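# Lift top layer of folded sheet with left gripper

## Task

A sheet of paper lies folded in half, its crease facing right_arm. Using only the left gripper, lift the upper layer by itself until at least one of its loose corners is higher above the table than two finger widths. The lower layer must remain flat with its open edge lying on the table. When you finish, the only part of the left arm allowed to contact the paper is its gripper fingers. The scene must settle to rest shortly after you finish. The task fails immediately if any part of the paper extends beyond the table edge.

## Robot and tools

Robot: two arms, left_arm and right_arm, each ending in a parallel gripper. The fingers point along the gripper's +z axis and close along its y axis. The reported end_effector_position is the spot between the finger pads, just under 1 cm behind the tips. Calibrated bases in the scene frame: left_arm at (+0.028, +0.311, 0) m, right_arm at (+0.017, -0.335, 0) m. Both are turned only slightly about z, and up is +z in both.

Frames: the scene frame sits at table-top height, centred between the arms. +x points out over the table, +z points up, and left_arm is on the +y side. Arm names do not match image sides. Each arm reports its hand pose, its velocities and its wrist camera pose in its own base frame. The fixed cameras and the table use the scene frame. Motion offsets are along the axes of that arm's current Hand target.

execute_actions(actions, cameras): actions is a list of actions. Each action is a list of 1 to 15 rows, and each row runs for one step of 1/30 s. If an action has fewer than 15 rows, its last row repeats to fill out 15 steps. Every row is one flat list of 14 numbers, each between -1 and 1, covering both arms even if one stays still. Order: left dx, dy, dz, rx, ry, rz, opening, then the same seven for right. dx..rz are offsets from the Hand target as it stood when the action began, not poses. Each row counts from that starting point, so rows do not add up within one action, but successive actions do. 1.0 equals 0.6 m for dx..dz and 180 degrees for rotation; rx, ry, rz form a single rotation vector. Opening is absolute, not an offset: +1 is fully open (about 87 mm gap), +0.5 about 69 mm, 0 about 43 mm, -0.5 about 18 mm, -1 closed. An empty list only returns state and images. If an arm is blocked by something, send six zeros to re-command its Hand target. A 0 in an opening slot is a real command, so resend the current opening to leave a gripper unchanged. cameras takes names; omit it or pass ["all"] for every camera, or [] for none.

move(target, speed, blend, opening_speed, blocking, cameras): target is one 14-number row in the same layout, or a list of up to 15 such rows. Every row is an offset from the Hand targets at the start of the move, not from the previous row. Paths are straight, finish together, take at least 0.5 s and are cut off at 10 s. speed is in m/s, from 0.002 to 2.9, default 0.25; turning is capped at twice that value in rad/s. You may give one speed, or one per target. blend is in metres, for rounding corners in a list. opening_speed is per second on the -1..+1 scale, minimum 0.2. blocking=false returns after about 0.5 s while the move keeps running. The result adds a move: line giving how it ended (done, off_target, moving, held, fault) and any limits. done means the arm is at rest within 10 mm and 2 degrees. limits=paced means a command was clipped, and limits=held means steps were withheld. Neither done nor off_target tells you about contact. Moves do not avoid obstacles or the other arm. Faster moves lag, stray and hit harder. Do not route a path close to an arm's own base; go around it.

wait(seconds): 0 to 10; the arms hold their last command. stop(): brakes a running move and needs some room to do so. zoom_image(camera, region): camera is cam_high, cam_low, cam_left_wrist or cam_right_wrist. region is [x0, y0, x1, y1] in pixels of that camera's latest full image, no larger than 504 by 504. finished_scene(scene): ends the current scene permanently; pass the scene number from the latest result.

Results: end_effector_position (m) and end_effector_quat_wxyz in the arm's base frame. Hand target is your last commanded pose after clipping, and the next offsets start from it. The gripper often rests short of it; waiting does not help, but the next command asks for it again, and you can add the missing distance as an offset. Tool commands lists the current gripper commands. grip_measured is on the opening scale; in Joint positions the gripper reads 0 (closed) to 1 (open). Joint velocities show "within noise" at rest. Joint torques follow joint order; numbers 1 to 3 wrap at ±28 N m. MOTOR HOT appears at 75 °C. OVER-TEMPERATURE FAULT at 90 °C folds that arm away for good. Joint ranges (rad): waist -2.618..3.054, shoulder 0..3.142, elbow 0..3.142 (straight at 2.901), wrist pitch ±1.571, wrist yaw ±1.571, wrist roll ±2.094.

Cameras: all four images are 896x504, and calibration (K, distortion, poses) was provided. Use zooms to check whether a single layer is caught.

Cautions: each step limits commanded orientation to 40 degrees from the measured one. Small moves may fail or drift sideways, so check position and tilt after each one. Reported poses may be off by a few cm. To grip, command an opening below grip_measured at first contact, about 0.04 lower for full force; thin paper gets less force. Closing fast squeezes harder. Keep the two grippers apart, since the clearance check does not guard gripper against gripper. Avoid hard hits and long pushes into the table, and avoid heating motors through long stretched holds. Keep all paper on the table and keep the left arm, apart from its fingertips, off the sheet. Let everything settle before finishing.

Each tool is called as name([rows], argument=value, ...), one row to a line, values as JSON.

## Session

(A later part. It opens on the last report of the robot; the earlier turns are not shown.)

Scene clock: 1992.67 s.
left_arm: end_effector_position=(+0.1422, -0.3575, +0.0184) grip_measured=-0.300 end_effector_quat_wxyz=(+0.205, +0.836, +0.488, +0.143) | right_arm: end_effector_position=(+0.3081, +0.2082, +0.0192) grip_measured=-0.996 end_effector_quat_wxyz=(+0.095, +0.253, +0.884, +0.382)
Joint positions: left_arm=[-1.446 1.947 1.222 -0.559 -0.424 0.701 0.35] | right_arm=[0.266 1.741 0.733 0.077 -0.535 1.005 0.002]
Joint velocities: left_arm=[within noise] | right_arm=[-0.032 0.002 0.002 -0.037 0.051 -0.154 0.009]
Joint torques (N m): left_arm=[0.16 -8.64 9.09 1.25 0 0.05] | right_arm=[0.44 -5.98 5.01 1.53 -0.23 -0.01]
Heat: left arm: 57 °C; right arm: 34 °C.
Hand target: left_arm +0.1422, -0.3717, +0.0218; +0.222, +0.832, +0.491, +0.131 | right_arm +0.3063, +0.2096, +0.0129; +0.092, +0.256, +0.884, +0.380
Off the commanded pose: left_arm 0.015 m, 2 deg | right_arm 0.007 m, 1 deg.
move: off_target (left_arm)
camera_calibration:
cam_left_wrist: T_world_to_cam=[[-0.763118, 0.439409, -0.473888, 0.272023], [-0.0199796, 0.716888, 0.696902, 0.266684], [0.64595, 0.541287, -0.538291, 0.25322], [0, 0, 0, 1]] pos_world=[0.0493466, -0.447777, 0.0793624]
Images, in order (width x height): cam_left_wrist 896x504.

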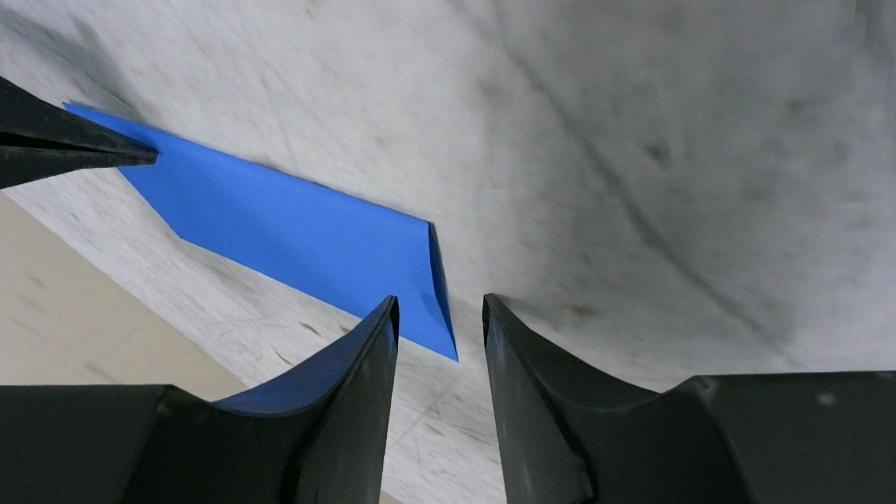

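move(target=[0.0028, 0.0258, 0.0148, 0, 0, 0, -0.3, 0, 0, 0, 0, 0, 0, -1.0], speed=0.03, cameras=["cam_left_wrist", "cam_right_wrist"])

zoom_image(camera="cam_left_wrist", region=[400, 180, 520, 360])

Scene clock: 2009.83 s.
left_arm: end_effector_position=(+0.1557, -0.3657, +0.0186) grip_measured=-0.300 end_effector_quat_wxyz=(+0.207, +0.835, +0.489, +0.142) | right_arm: end_effector_position=(+0.3082, +0.2082, +0.0193) grip_measured=-0.996 end_effector_quat_wxyz=(+0.095, +0.253, +0.884, +0.382)
Joint positions: left_arm=[-1.413 1.975 1.261 -0.553 -0.414 0.734 0.35] | right_arm=[0.266 1.741 0.733 0.077 -0.535 1.005 0.002]
Joint velocities: within noise
Joint torques (N m): left_arm=[0.85 -8.88 9.22 1.32 0.03 0.14] | right_arm=[0.47 -5.98 5 1.53 -0.23 -0.01]
Heat: left arm: 57 °C; right arm: 34 °C.
Hand target: left_arm +0.1586, -0.3790, +0.0218; +0.222, +0.832, +0.491, +0.131 | right_arm +0.3063, +0.2096, +0.0130; +0.093, +0.256, +0.884, +0.380
Off the commanded pose: left_arm 0.014 m, 2 deg | right_arm 0.007 m, 1 deg.
move: off_target (left_arm)
camera_calibration:
cam_left_wrist: T_world_to_cam=[[-0.764006, 0.435925, -0.475672, 0.284904], [-0.0207151, 0.720284, 0.69337, 0.274148], [0.644876, 0.539592, -0.541271, 0.248729], [0, 0, 0, 1]] pos_world=[0.0629477, -0.455874, 0.0800651]
cam_right_wrist: T_world_to_cam=[[-0.362323, -0.576929, -0.732034, 0.242897], [-0.827614, -0.162096, 0.537382, 0.298144], [-0.428691, 0.800548, -0.418744, 0.113134], [0, 0, 0, 1]] pos_world=[0.383255, 0.0978927, 0.0649658]
Images, in order (width x height): cam_left_wrist 896x504, cam_right_wrist 896x504.

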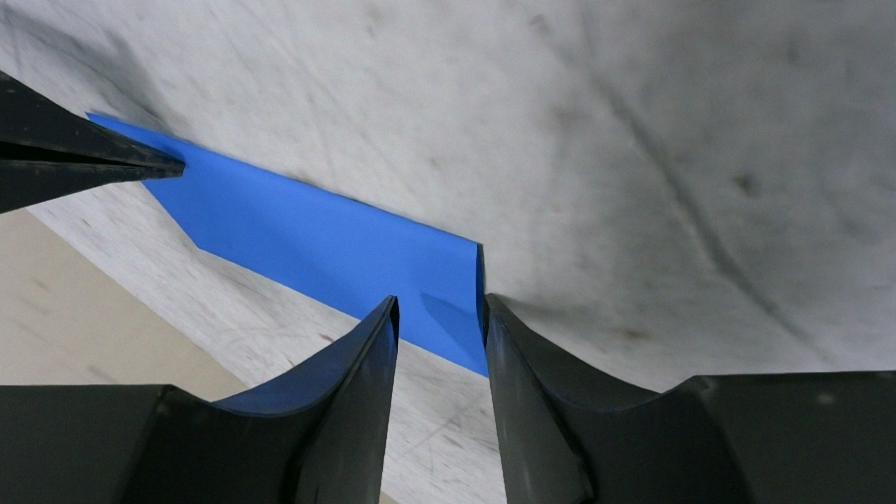

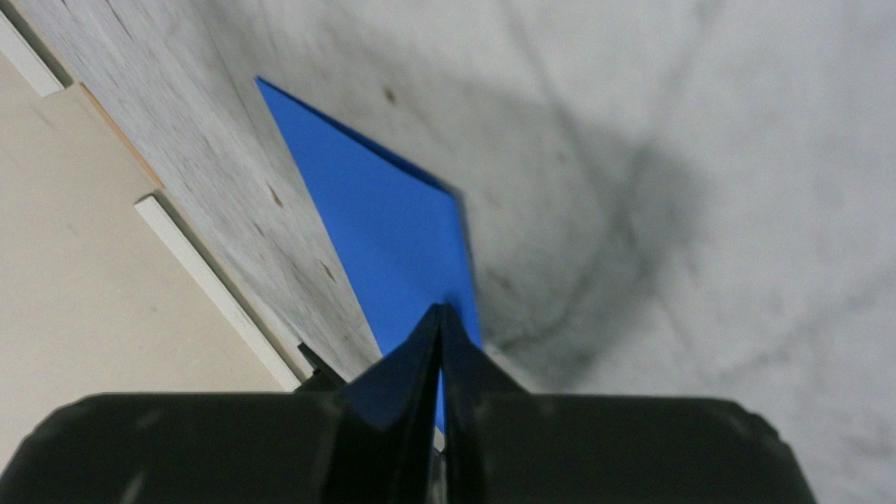

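Scaled by 2.800.

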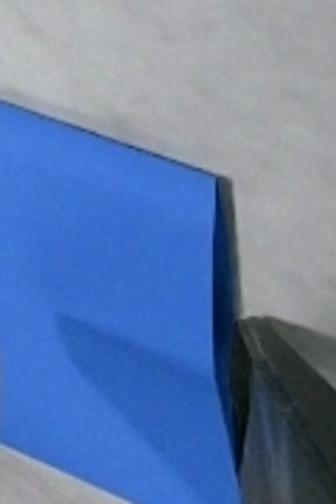

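move(target=[0.0012, 0.0114, 0.0066, 0, 0, 0, -0.3, 0, 0, 0, 0, 0, 0, -1.0], speed=0.02, cameras=["cam_left_wrist", "cam_right_wrist"])

zoom_image(camera="cam_left_wrist", region=[420, 200, 560, 380])

Scene clock: 2018.20 s.
left_arm: end_effector_position=(+0.1624, -0.3691, +0.0186) grip_measured=-0.300 end_effector_quat_wxyz=(+0.207, +0.835, +0.489, +0.142) | right_arm: end_effector_position=(+0.3082, +0.2081, +0.0193) grip_measured=-0.996 end_effector_quat_wxyz=(+0.095, +0.253, +0.884, +0.382)
Joint positions: left_arm=[-1.396 1.989 1.28 -0.552 -0.408 0.752 0.35] | right_arm=[0.266 1.741 0.733 0.077 -0.535 1.005 0.002]
Joint velocities: within noise
Joint torques (N m): left_arm=[0.92 -8.98 9.25 1.33 0.06 0.14] | right_arm=[0.46 -5.96 5.01 1.53 -0.23 -0.01]
Heat: left arm: 57 °C; right arm: 34 °C.
Hand target: left_arm +0.1658, -0.3822, +0.0219; +0.222, +0.832, +0.491, +0.131 | right_arm +0.3063, +0.2096, +0.0129; +0.093, +0.256, +0.884, +0.380
Off the commanded pose: left_arm 0.014 m, 2 deg | right_arm 0.007 m, 1 deg.
move: off_target (left_arm)
camera_calibration:
cam_left_wrist: T_world_to_cam=[[-0.764089, 0.436542, -0.474973, 0.291772], [-0.0196378, 0.720184, 0.693505, 0.276532], [0.644812, 0.539227, -0.541712, 0.245997], [0, 0, 0, 1]] pos_world=[0.0697484, -0.459173, 0.0800665]
cam_right_wrist: T_world_to_cam=[[-0.362384, -0.577119, -0.731855, 0.242869], [-0.827683, -0.161745, 0.537382, 0.29812], [-0.428507, 0.800482, -0.419058, 0.113171], [0, 0, 0, 1]] pos_world=[0.383256, 0.0977925, 0.0649654]
Images, in order (width x height): cam_left_wrist 896x504, cam_right_wrist 896x504.

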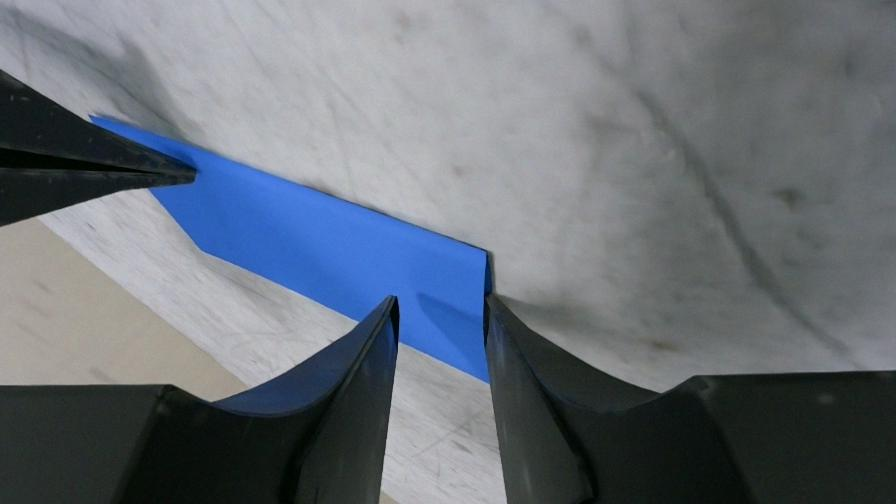

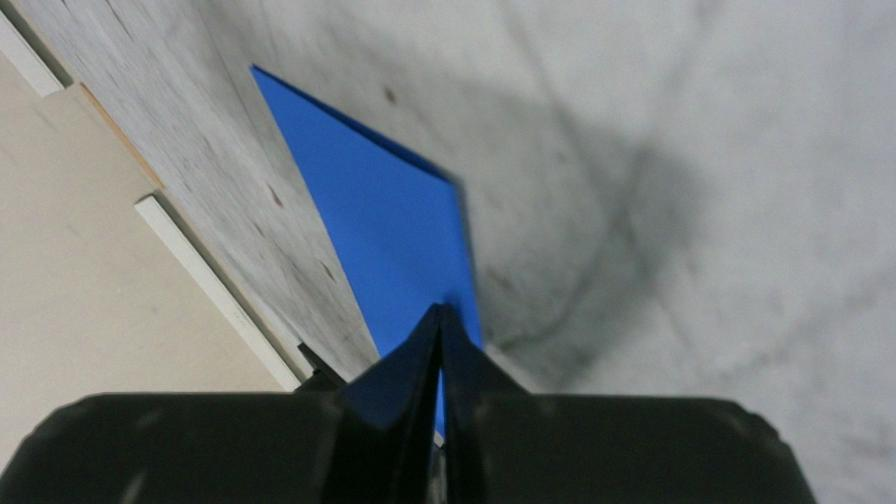

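Scaled by 2.800.

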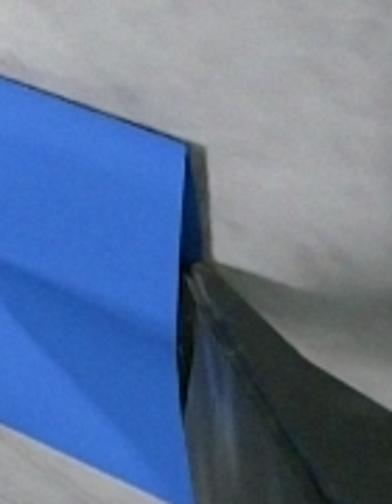

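move([
  [0, 0, 0, 0, 0, 0, -0.3, -0.0005, -0.012, 0.0116, 0, 0, 0, -1.0],
  [0.0007, 0.0158, -0.014, 0, 0, 0, -0.3, -0.0005, -0.012, 0.0116, 0, 0, 0, -1.0],
], speed=[0.03, 0.02], cameras=["cam_left_wrist", "cam_right_wrist"])

zoom_image(camera="cam_left_wrist", region=[420, 200, 560, 380])

Scene clock: 2051.10 s.
left_arm: end_effector_position=(+0.1667, -0.3781, +0.0273) grip_measured=-0.300 end_effector_quat_wxyz=(+0.218, +0.833, +0.490, +0.137) | right_arm: end_effector_position=(+0.3123, +0.2116, +0.0168) grip_measured=-0.996 end_effector_quat_wxyz=(+0.102, +0.247, +0.879, +0.396)
Joint positions: left_arm=[-1.388 1.989 1.314 -0.557 -0.403 0.761 0.35] | right_arm=[0.266 1.766 0.723 0.145 -0.551 1.011 0.002]
Joint velocities: within noise
Joint torques (N m): left_arm=[1.05 -9.98 9.42 0.97 0.03 0.17] | right_arm=[0.44 -5.49 4.42 1.35 -0.08 -0.07]
Heat: left arm: 55 °C; right arm: 34 °C.
Hand target: left_arm +0.1696, -0.3837, +0.0339; +0.222, +0.832, +0.491, +0.131 | right_arm +0.3062, +0.2096, +0.0029; +0.092, +0.256, +0.884, +0.380
Off the commanded pose: left_arm 0.009 m, 1 deg | right_arm 0.015 m, 2 deg.
move: off_target (right_arm)
camera_calibration:
cam_left_wrist: T_world_to_cam=[[-0.761957, 0.425892, -0.487891, 0.299047], [-0.0203044, 0.737271, 0.675292, 0.284233], [0.64731, 0.52445, -0.553121, 0.247158], [0, 0, 0, 1]] pos_world=[0.0736444, -0.46654, 0.0906704]
cam_right_wrist: T_world_to_cam=[[-0.341197, -0.562082, -0.753424, 0.235224], [-0.839179, -0.178983, 0.51356, 0.310894], [-0.423513, 0.807483, -0.410619, 0.107934], [0, 0, 0, 1]] pos_world=[0.386865, 0.100705, 0.0618804]
Images, in order (width x height): cam_left_wrist 896x504, cam_right_wrist 896x504.

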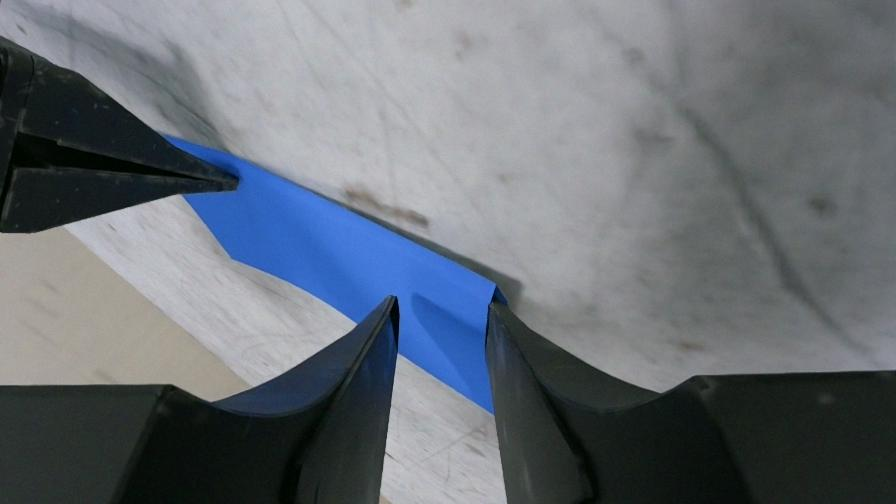

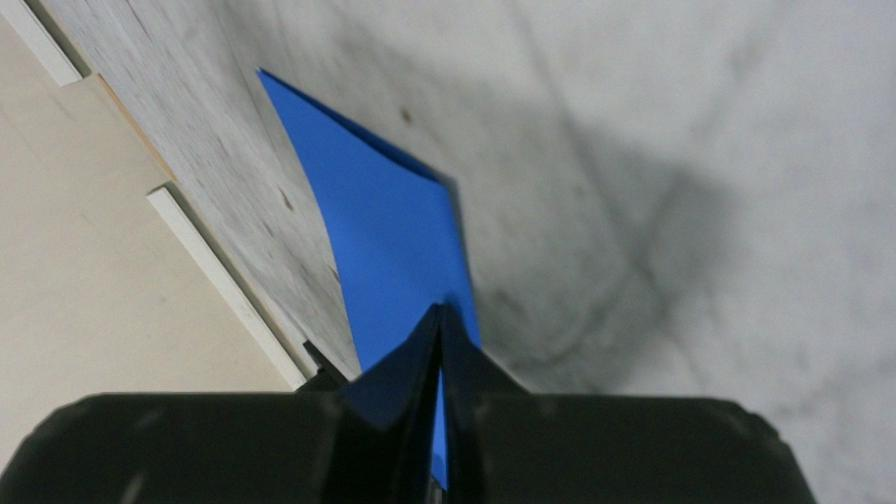

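Scaled by 2.800.

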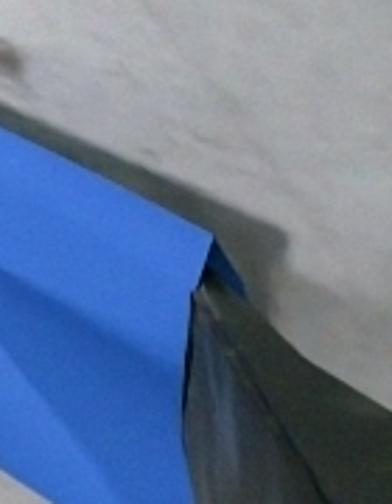

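move(target=[0, -0.0055, -0.0084, -0.111, 0, 0, -0.3, 0, 0, 0, 0, 0, 0, -1.0], speed=0.1, cameras=["cam_left_wrist", "cam_right_wrist"])

zoom_image(camera="cam_left_wrist", region=[420, 200, 560, 380])

Scene clock: 2079.17 s.
left_arm: end_effector_position=(+0.1654, -0.3774, +0.0244) grip_measured=-0.300 end_effector_quat_wxyz=(+0.343, +0.789, +0.461, +0.218) | right_arm: end_effector_position=(+0.3123, +0.2116, +0.0169) grip_measured=-0.996 end_effector_quat_wxyz=(+0.102, +0.247, +0.879, +0.396)
Joint positions: left_arm=[-1.488 1.952 1.055 -0.142 -0.681 0.79 0.35] | right_arm=[0.266 1.766 0.723 0.146 -0.551 1.011 0.002]
Joint velocities: within noise
Joint torques (N m): left_arm=[-0.31 -11.82 5.27 1.7 -0.33 0.1] | right_arm=[0.44 -5.5 4.41 1.35 -0.08 -0.07]
Heat: left arm: 56 °C; right arm: 33 °C.
Hand target: left_arm +0.1649, -0.3811, +0.0366; +0.363, +0.781, +0.461, +0.214 | right_arm +0.3062, +0.2096, +0.0029; +0.092, +0.256, +0.884, +0.380
Off the commanded pose: left_arm 0.013 m, 3 deg | right_arm 0.015 m, 2 deg.
move: off_target (left_arm, right_arm)
camera_calibration:
cam_left_wrist: T_world_to_cam=[[-0.585291, 0.342467, -0.73495, 0.241699], [-0.190812, 0.822791, 0.535355, 0.349448], [0.788051, 0.453576, -0.416226, 0.192707], [0, 0, 0, 1]] pos_world=[0.05628, -0.457704, 0.0707677]
cam_right_wrist: T_world_to_cam=[[-0.340954, -0.562022, -0.753579, 0.235133], [-0.839344, -0.179025, 0.513275, 0.31098], [-0.423381, 0.807516, -0.410691, 0.107884], [0, 0, 0, 1]] pos_world=[0.386865, 0.100705, 0.0618804]
Images, in order (width x height): cam_left_wrist 896x504, cam_right_wrist 896x504.

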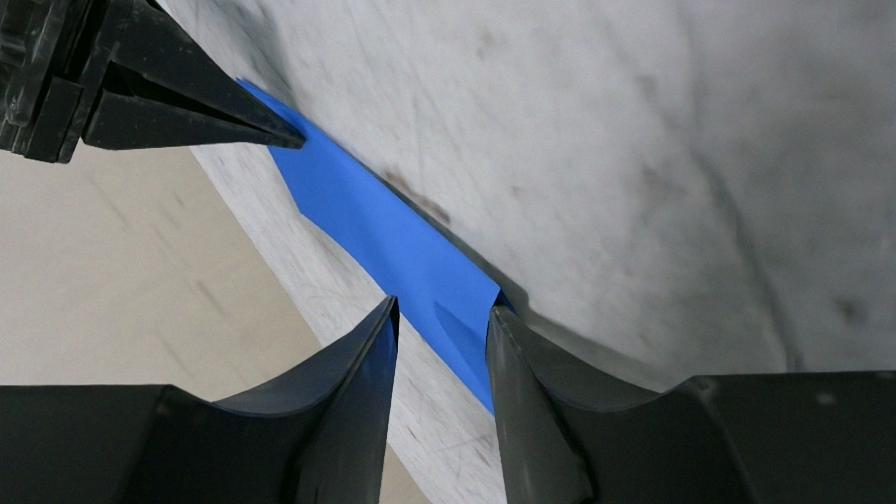

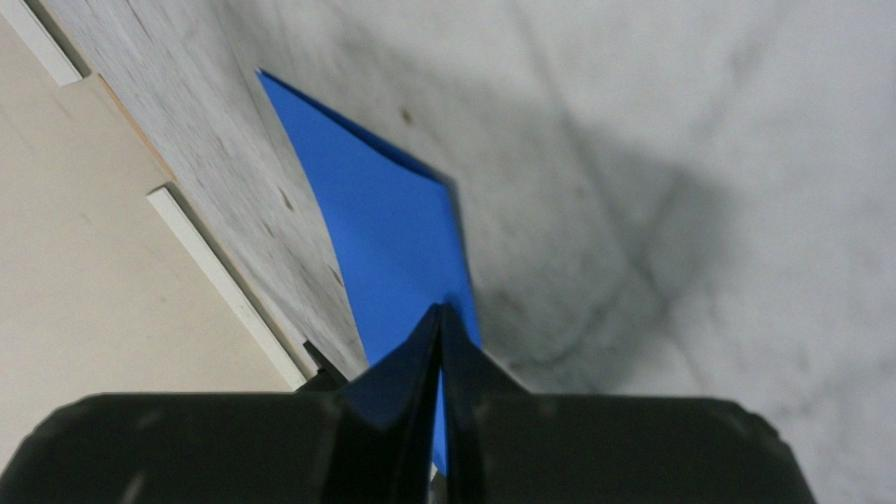

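Scaled by 2.800.

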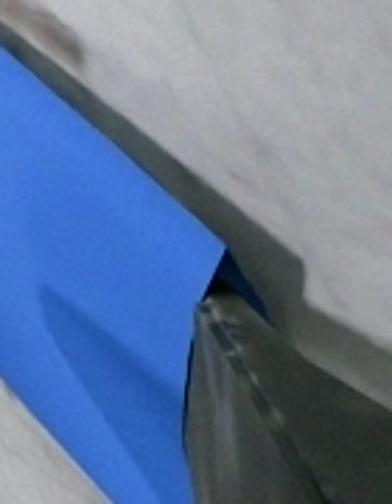

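move(target=[0, 0.0201, 0.0136, 0, 0, 0, -0.3, 0, 0, 0, 0, 0, 0, -1.0], speed=0.03, cameras=["cam_left_wrist", "cam_right_wrist"])

zoom_image(camera="cam_left_wrist", region=[420, 200, 560, 380])

Scene clock: 2096.87 s.
left_arm: end_effector_position=(+0.1742, -0.3748, +0.0258) grip_measured=-0.300 end_effector_quat_wxyz=(+0.338, +0.792, +0.455, +0.228) | right_arm: end_effector_position=(+0.3124, +0.2116, +0.0169) grip_measured=-0.996 end_effector_quat_wxyz=(+0.102, +0.247, +0.879, +0.396)
Joint positions: left_arm=[-1.467 1.952 1.055 -0.14 -0.682 0.825 0.35] | right_arm=[0.266 1.766 0.723 0.146 -0.551 1.011 0.002]
Joint velocities: within noise
Joint torques (N m): left_arm=[0.87 -10.95 8.34 1.71 -0.13 0.15] | right_arm=[0.43 -5.5 4.42 1.35 -0.08 -0.07]
Heat: left arm: 63 °C; right arm: 33 °C.
Hand target: left_arm +0.1773, -0.3878, +0.0406; +0.363, +0.781, +0.461, +0.214 | right_arm +0.3063, +0.2096, +0.0029; +0.093, +0.256, +0.884, +0.380
Off the commanded pose: left_arm 0.020 m, 4 deg | right_arm 0.015 m, 2 deg.
move: off_target (left_arm, right_arm)
camera_calibration:
cam_left_wrist: T_world_to_cam=[[-0.574955, 0.359714, -0.734869, 0.251612], [-0.195482, 0.811764, 0.550297, 0.344503], [0.794489, 0.46005, -0.39641, 0.185955], [0, 0, 0, 1]] pos_world=[0.0642711, -0.455712, 0.0690375]
cam_right_wrist: T_world_to_cam=[[-0.340654, -0.56197, -0.753754, 0.235132], [-0.839558, -0.179042, 0.51292, 0.311119], [-0.423199, 0.807548, -0.410815, 0.107902], [0, 0, 0, 1]] pos_world=[0.386965, 0.100705, 0.0619803]
Images, in order (width x height): cam_left_wrist 896x504, cam_right_wrist 896x504.

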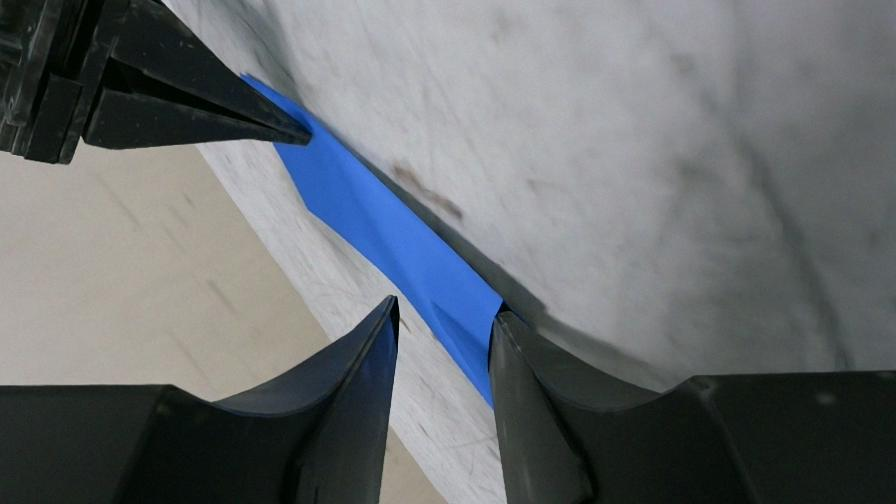

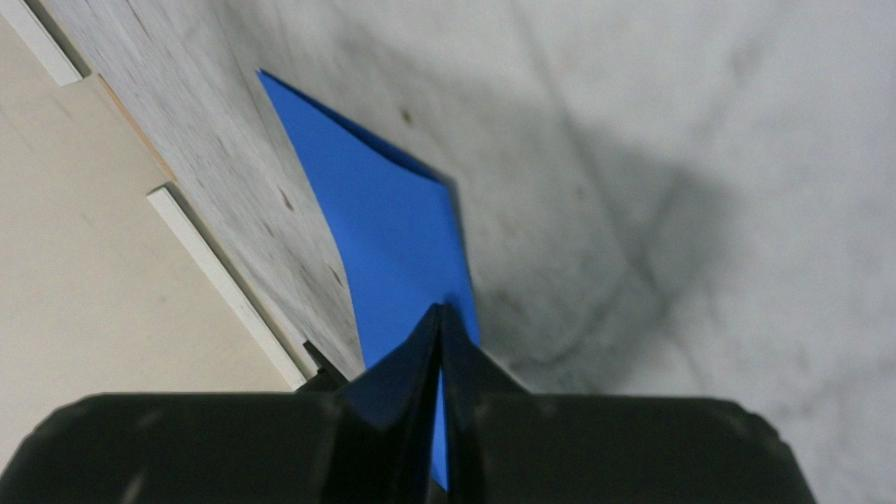

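Scaled by 2.800.

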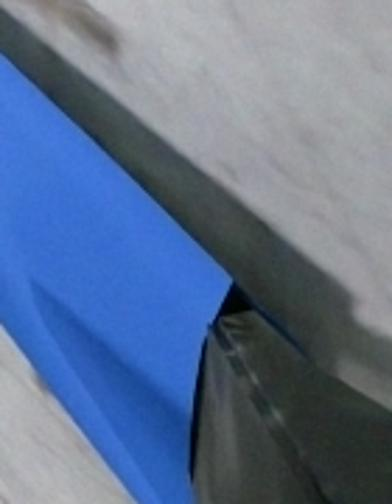

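move(target=[0.035, 0.003, -0.002, 0, 0, 0, -0.3, 0, 0, 0, 0, 0, 0, -1.0], speed=0.03)

zoom_image(camera="cam_left_wrist", region=[420, 200, 560, 420])

zoom_image(camera="cam_high", region=[430, 260, 570, 400])

zoom_image(camera="cam_low", region=[420, 230, 560, 310])

Scene clock: 2137.07 s.
left_arm: end_effector_position=(+0.1861, -0.3665, +0.0335) grip_measured=-0.300 end_effector_quat_wxyz=(+0.347, +0.787, +0.458, +0.225) | right_arm: end_effector_position=(+0.3124, +0.2116, +0.0169) grip_measured=-0.996 end_effector_quat_wxyz=(+0.102, +0.247, +0.879, +0.396)
Joint positions: left_arm=[-1.431 1.903 1.009 -0.098 -0.666 0.862 0.35] | right_arm=[0.266 1.766 0.723 0.146 -0.551 1.011 0.002]
Joint velocities: within noise
Joint torques (N m): left_arm=[0.87 -11.43 5.38 1.76 -0.05 0.12] | right_arm=[0.46 -5.5 4.41 1.35 -0.08 -0.07]
Heat: left arm: 66 °C; right arm: 33 °C.
Hand target: left_arm +0.1876, -0.3695, +0.0427; +0.363, +0.781, +0.461, +0.214 | right_arm +0.3062, +0.2096, +0.0029; +0.092, +0.256, +0.884, +0.380
Off the commanded pose: left_arm 0.010 m, 2 deg | right_arm 0.015 m, 2 deg.
move: off_target (right_arm)
camera_calibration:
cam_left_wrist: T_world_to_cam=[[-0.572859, 0.342692, -0.744577, 0.254835], [-0.200137, 0.822427, 0.532503, 0.341229], [0.794844, 0.454066, -0.402549, 0.173629], [0, 0, 0, 1]] pos_world=[0.0762691, -0.446805, 0.0779333]
cam_right_wrist: T_world_to_cam=[[-0.340654, -0.56197, -0.753754, 0.235132], [-0.839558, -0.179042, 0.51292, 0.311119], [-0.423199, 0.807548, -0.410815, 0.107902], [0, 0, 0, 1]] pos_world=[0.386965, 0.100705, 0.0619803]

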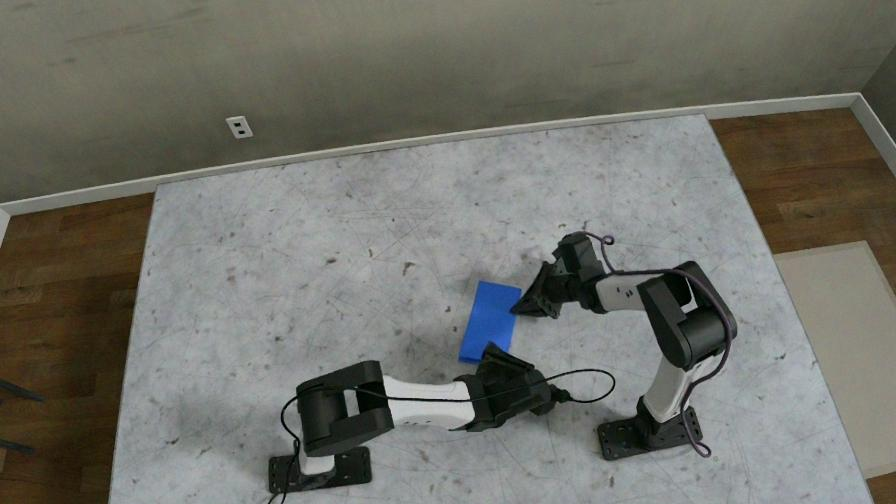

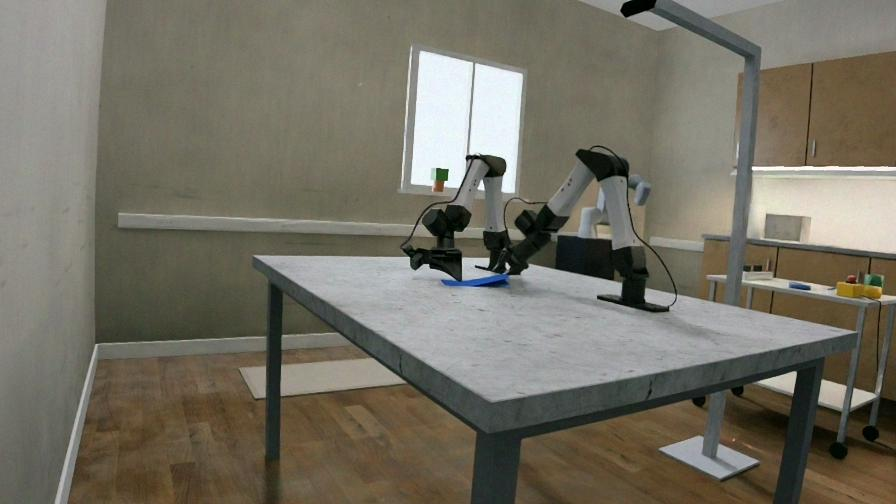

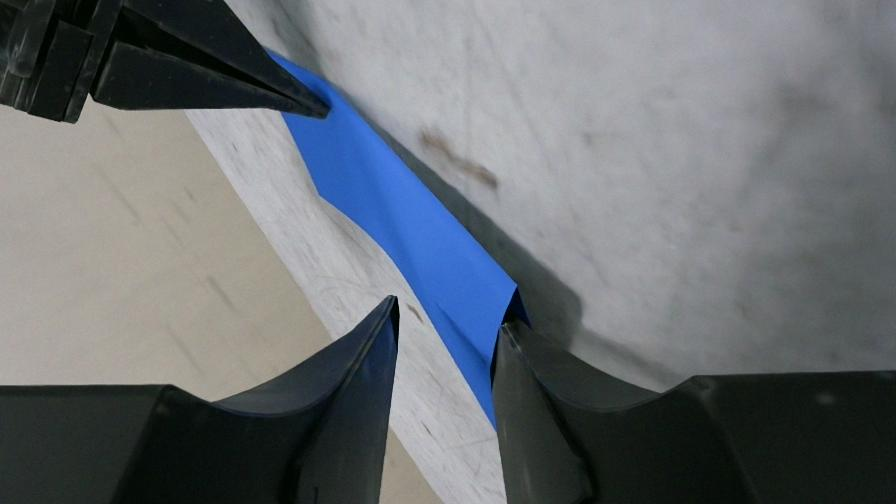

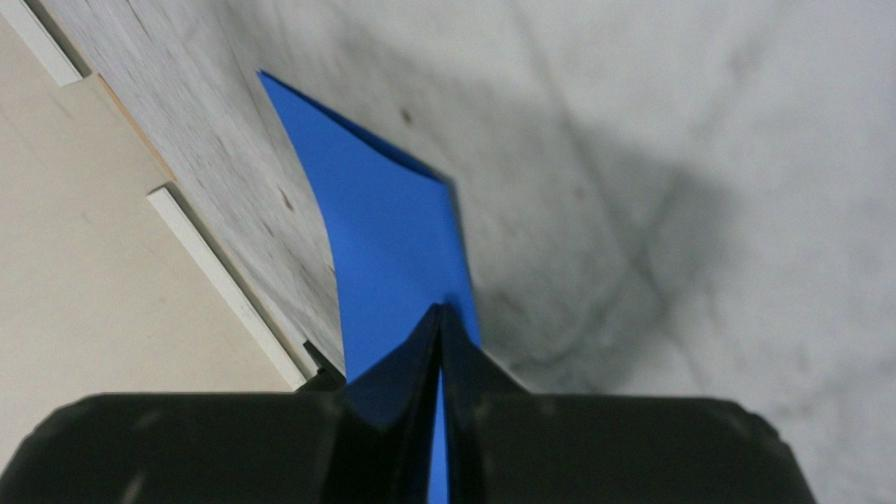

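Scaled by 2.291.

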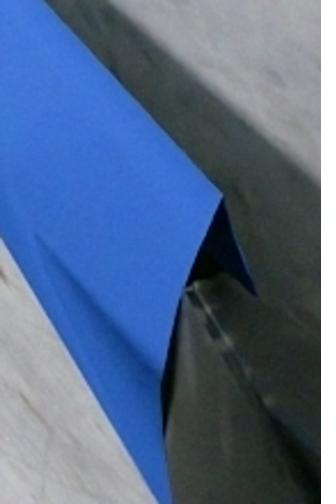

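Scaled by 3.600.

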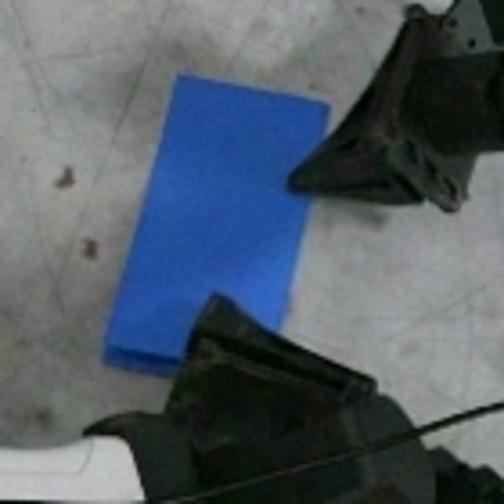

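Scaled by 3.600.

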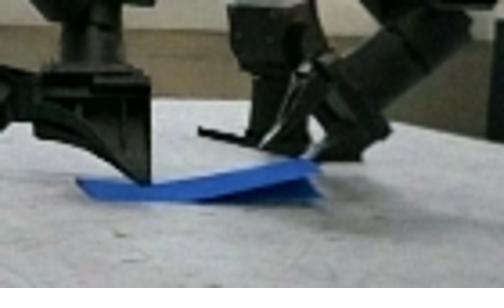

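move(target=[0.05, 0.0, 0.0, 0, 0, 0, -0.3, 0, 0, 0, 0, 0, 0, -1.0], speed=0.04)

zoom_image(camera="cam_left_wrist", region=[400, 200, 580, 450])

zoom_image(camera="cam_high", region=[430, 260, 570, 400])

zoom_image(camera="cam_low", region=[420, 230, 560, 310])

Scene clock: 2156.00 s.
left_arm: end_effector_position=(+0.2007, -0.3406, +0.0347) grip_measured=-0.300 end_effector_quat_wxyz=(+0.347, +0.787, +0.458, +0.224) | right_arm: end_effector_position=(+0.3124, +0.2116, +0.0169) grip_measured=-0.996 end_effector_quat_wxyz=(+0.102, +0.247, +0.879, +0.396)
Joint positions: left_arm=[-1.375 1.822 0.896 -0.03 -0.633 0.919 0.35] | right_arm=[0.266 1.766 0.723 0.146 -0.551 1.011 0.002]
Joint velocities: within noise
Joint torques (N m): left_arm=[0.87 -10.47 5.3 1.85 -0.02 0.11] | right_arm=[0.44 -5.49 4.42 1.34 -0.08 -0.07]
Heat: left arm: 62 °C; right arm: 33 °C.
Hand target: left_arm +0.2021, -0.3434, +0.0428; +0.363, +0.781, +0.461, +0.214 | right_arm +0.3062, +0.2096, +0.0029; +0.092, +0.256, +0.884, +0.380
Off the commanded pose: left_arm 0.009 m, 2 deg | right_arm 0.015 m, 2 deg.
move: off_target (right_arm)
camera_calibration:
cam_left_wrist: T_world_to_cam=[[-0.574546, 0.340368, -0.744343, 0.254733], [-0.199278, 0.823889, 0.530562, 0.322706], [0.793842, 0.453164, -0.405534, 0.150778], [0, 0, 0, 1]] pos_world=[0.0909705, -0.420904, 0.0795381]
cam_right_wrist: T_world_to_cam=[[-0.340654, -0.56197, -0.753754, 0.235132], [-0.839558, -0.179042, 0.51292, 0.311119], [-0.423199, 0.807548, -0.410815, 0.107902], [0, 0, 0, 1]] pos_world=[0.386965, 0.100705, 0.0619803]

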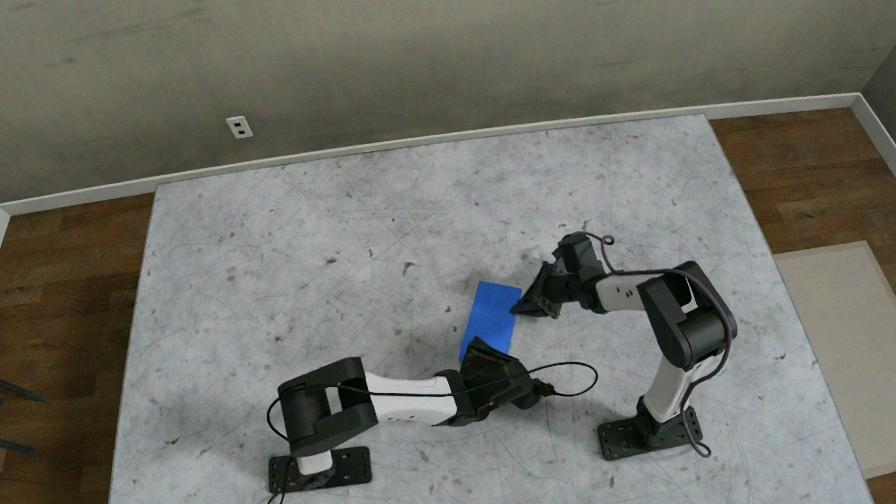

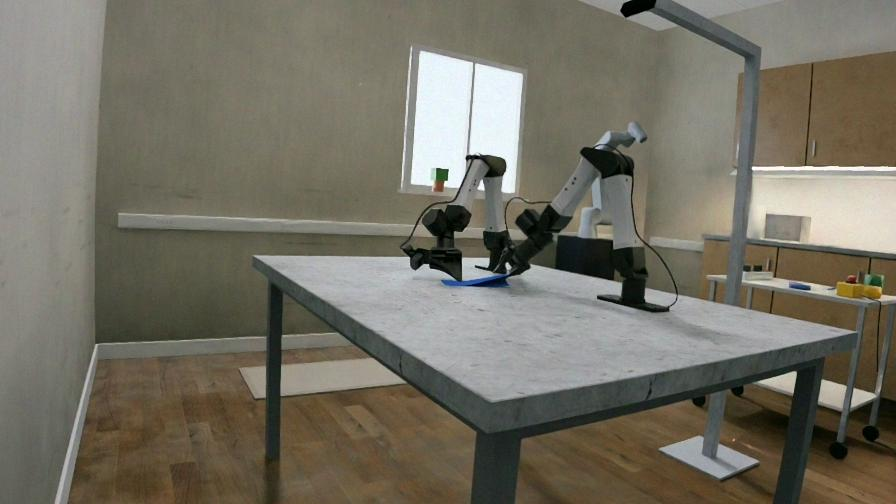

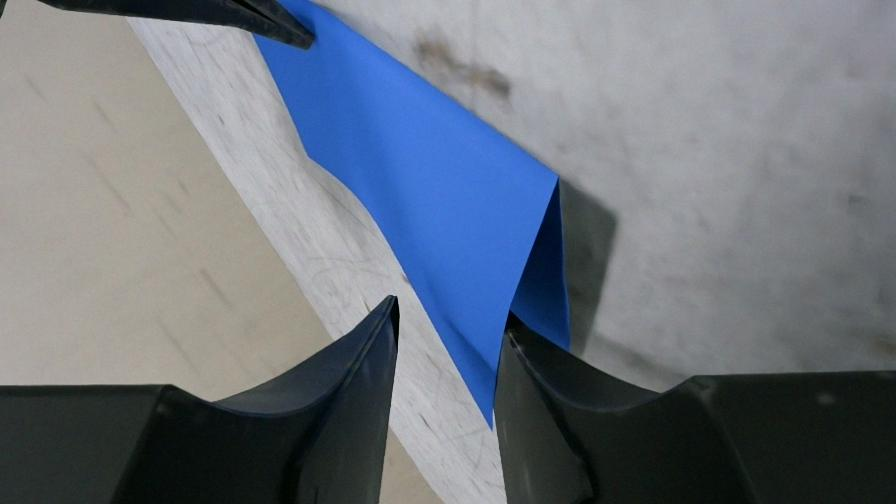

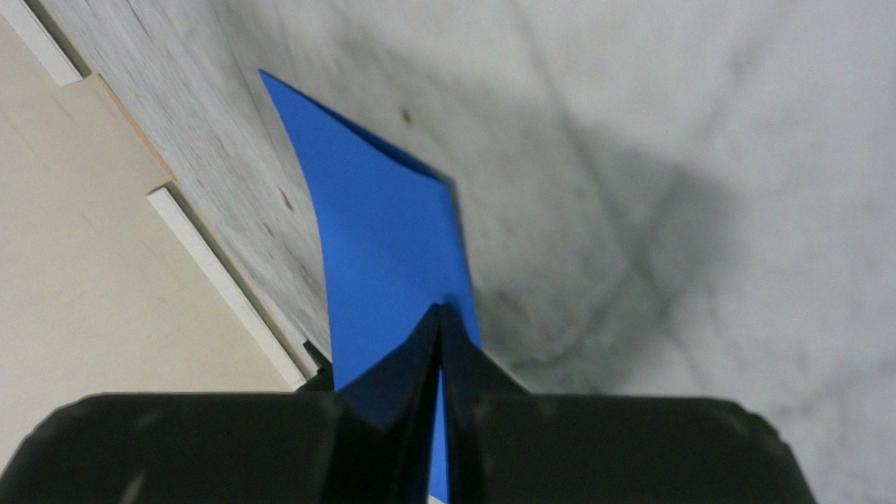

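Scaled by 2.016.

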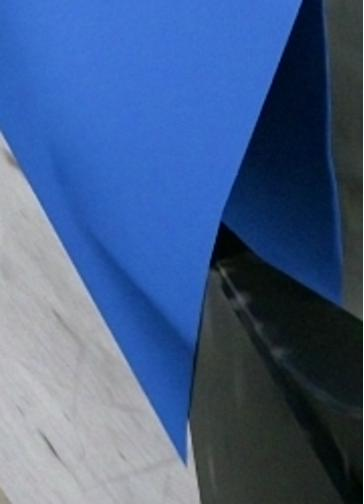

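Scaled by 3.600.

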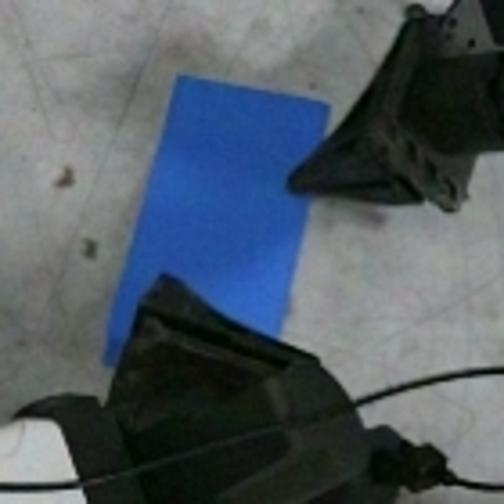

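Scaled by 3.600.

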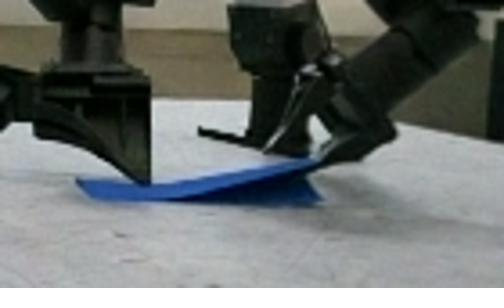

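move(target=[0.037, 0.0, 0.0, 0, 0, 0, -0.3, 0, 0, 0, 0, 0, 0, -1.0], speed=0.04, cameras=["cam_left_wrist", "cam_low"])

zoom_image(camera="cam_left_wrist", region=[400, 200, 580, 450])

zoom_image(camera="cam_low", region=[420, 230, 560, 310])

Scene clock: 2166.33 s.
left_arm: end_effector_position=(+0.2114, -0.3214, +0.0353) grip_measured=-0.300 end_effector_quat_wxyz=(+0.347, +0.787, +0.459, +0.223) | right_arm: end_effector_position=(+0.3124, +0.2116, +0.0169) grip_measured=-0.996 end_effector_quat_wxyz=(+0.102, +0.247, +0.879, +0.396)
Joint positions: left_arm=[-1.327 1.764 0.818 0.017 -0.603 0.964 0.35] | right_arm=[0.266 1.766 0.723 0.146 -0.551 1.011 0.002]
Joint velocities: within noise
Joint torques (N m): left_arm=[0.9 -9.77 5.26 1.85 -0.04 0.12] | right_arm=[0.44 -5.5 4.42 1.35 -0.08 -0.07]
Heat: left arm: 64 °C; right arm: 33 °C.
Hand target: left_arm +0.2128, -0.3239, +0.0427; +0.363, +0.781, +0.461, +0.214 | right_arm +0.3062, +0.2096, +0.0029; +0.092, +0.256, +0.884, +0.380
Off the commanded pose: left_arm 0.008 m, 2 deg | right_arm 0.015 m, 2 deg.
move: off_target (right_arm)
camera_calibration:
cam_left_wrist: T_world_to_cam=[[-0.576084, 0.339072, -0.743746, 0.25463], [-0.198557, 0.824598, 0.529729, 0.308757], [0.792908, 0.452844, -0.407713, 0.133965], [0, 0, 0, 1]] pos_world=[0.101772, -0.401604, 0.0804423]
Images, in order (width x height): cam_low 896x504, cam_left_wrist 896x504.

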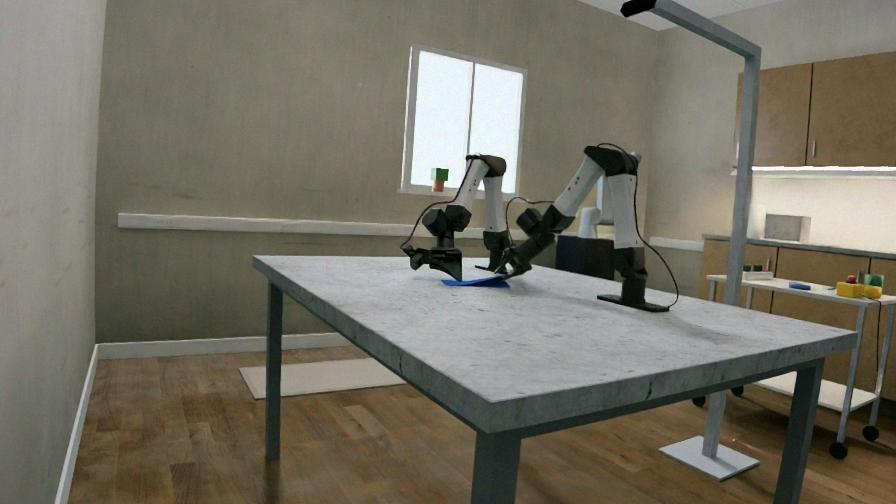

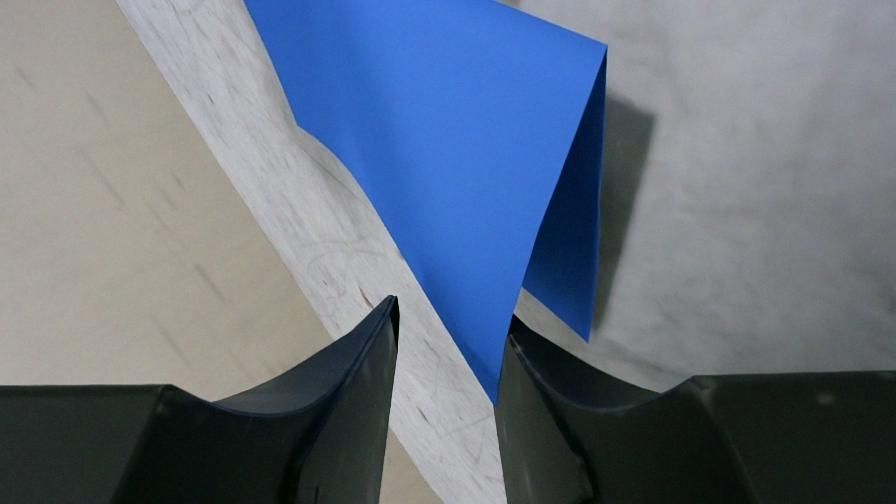

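Scaled by 2.016.

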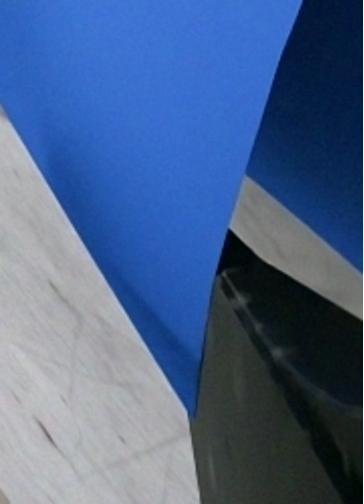

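Scaled by 3.600.

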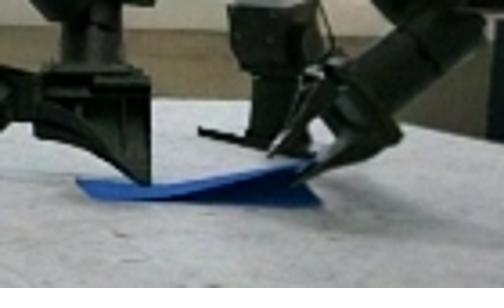

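move(target=[0, 0, 0, 0, 0, 0, -1.0, 0, 0, 0, 0, 0, 0, -1.0], opening_speed=0.5, cameras=["cam_left_wrist", "cam_low"])

zoom_image(camera="cam_left_wrist", region=[350, 200, 580, 450])

zoom_image(camera="cam_low", region=[420, 230, 560, 310])

Scene clock: 2182.03 s.
left_arm: end_effector_position=(+0.2114, -0.3218, +0.0354) grip_measured=-0.999 end_effector_quat_wxyz=(+0.348, +0.787, +0.459, +0.222) | right_arm: end_effector_position=(+0.3124, +0.2116, +0.0169) grip_measured=-0.996 end_effector_quat_wxyz=(+0.102, +0.247, +0.879, +0.396)
Joint positions: left_arm=[-1.327 1.764 0.818 0.019 -0.602 0.965 0] | right_arm=[0.266 1.766 0.723 0.146 -0.551 1.011 0.002]
Joint velocities: within noise
Joint torques (N m): left_arm=[0.9 -9.76 5.29 1.87 -0.03 0.11] | right_arm=[0.47 -5.5 4.44 1.35 -0.08 -0.07]
Heat: left arm: 60 °C; right arm: 33 °C.
Hand target: left_arm +0.2128, -0.3240, +0.0427; +0.363, +0.781, +0.460, +0.214 | right_arm +0.3062, +0.2096, +0.0029; +0.092, +0.256, +0.884, +0.380
Off the commanded pose: left_arm 0.008 m, 2 deg | right_arm 0.015 m, 2 deg.
move: off_target (right_arm)
camera_calibration:
cam_left_wrist: T_world_to_cam=[[-0.575452, 0.339225, -0.744165, 0.254819], [-0.197278, 0.825474, 0.528842, 0.309086], [0.793685, 0.451131, -0.408099, 0.133479], [0, 0, 0, 1]] pos_world=[0.101671, -0.4018, 0.0806423]
Images, in order (width x height): cam_low 896x504, cam_left_wrist 896x504.

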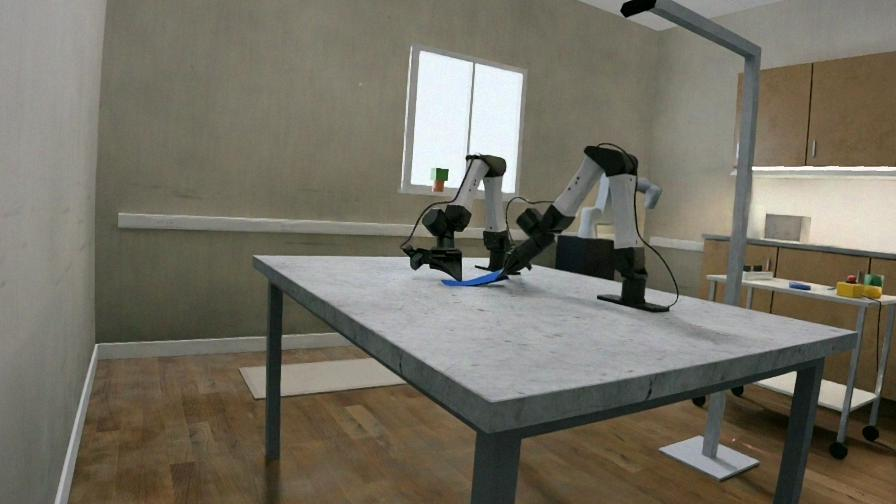

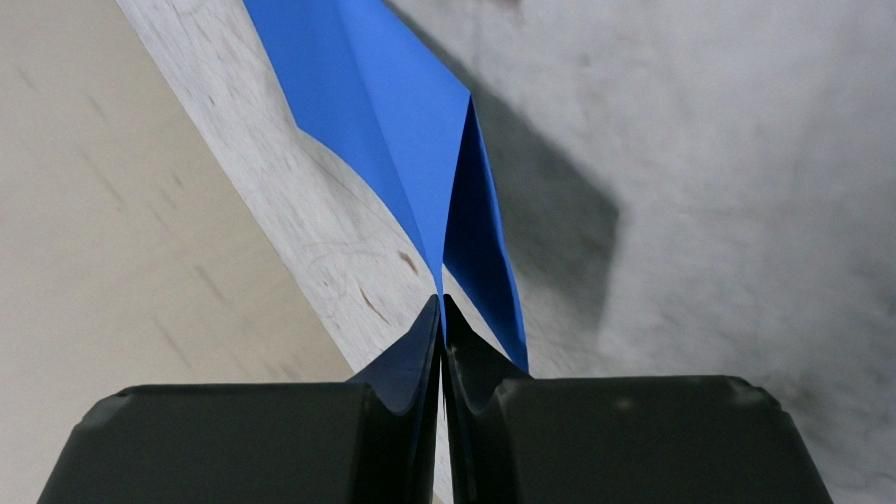

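Scaled by 2.016.

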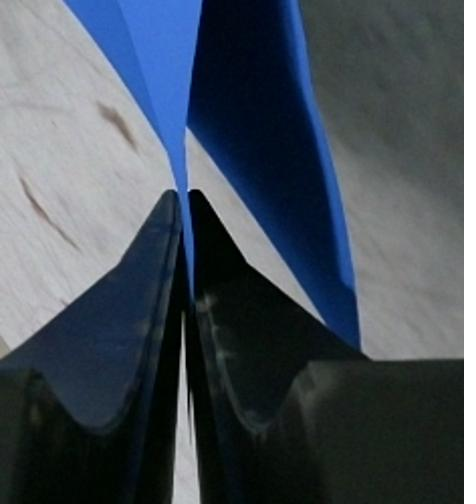

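Scaled by 3.600.

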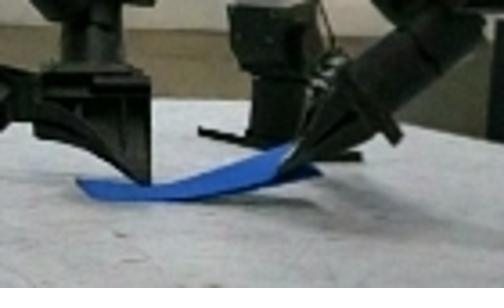

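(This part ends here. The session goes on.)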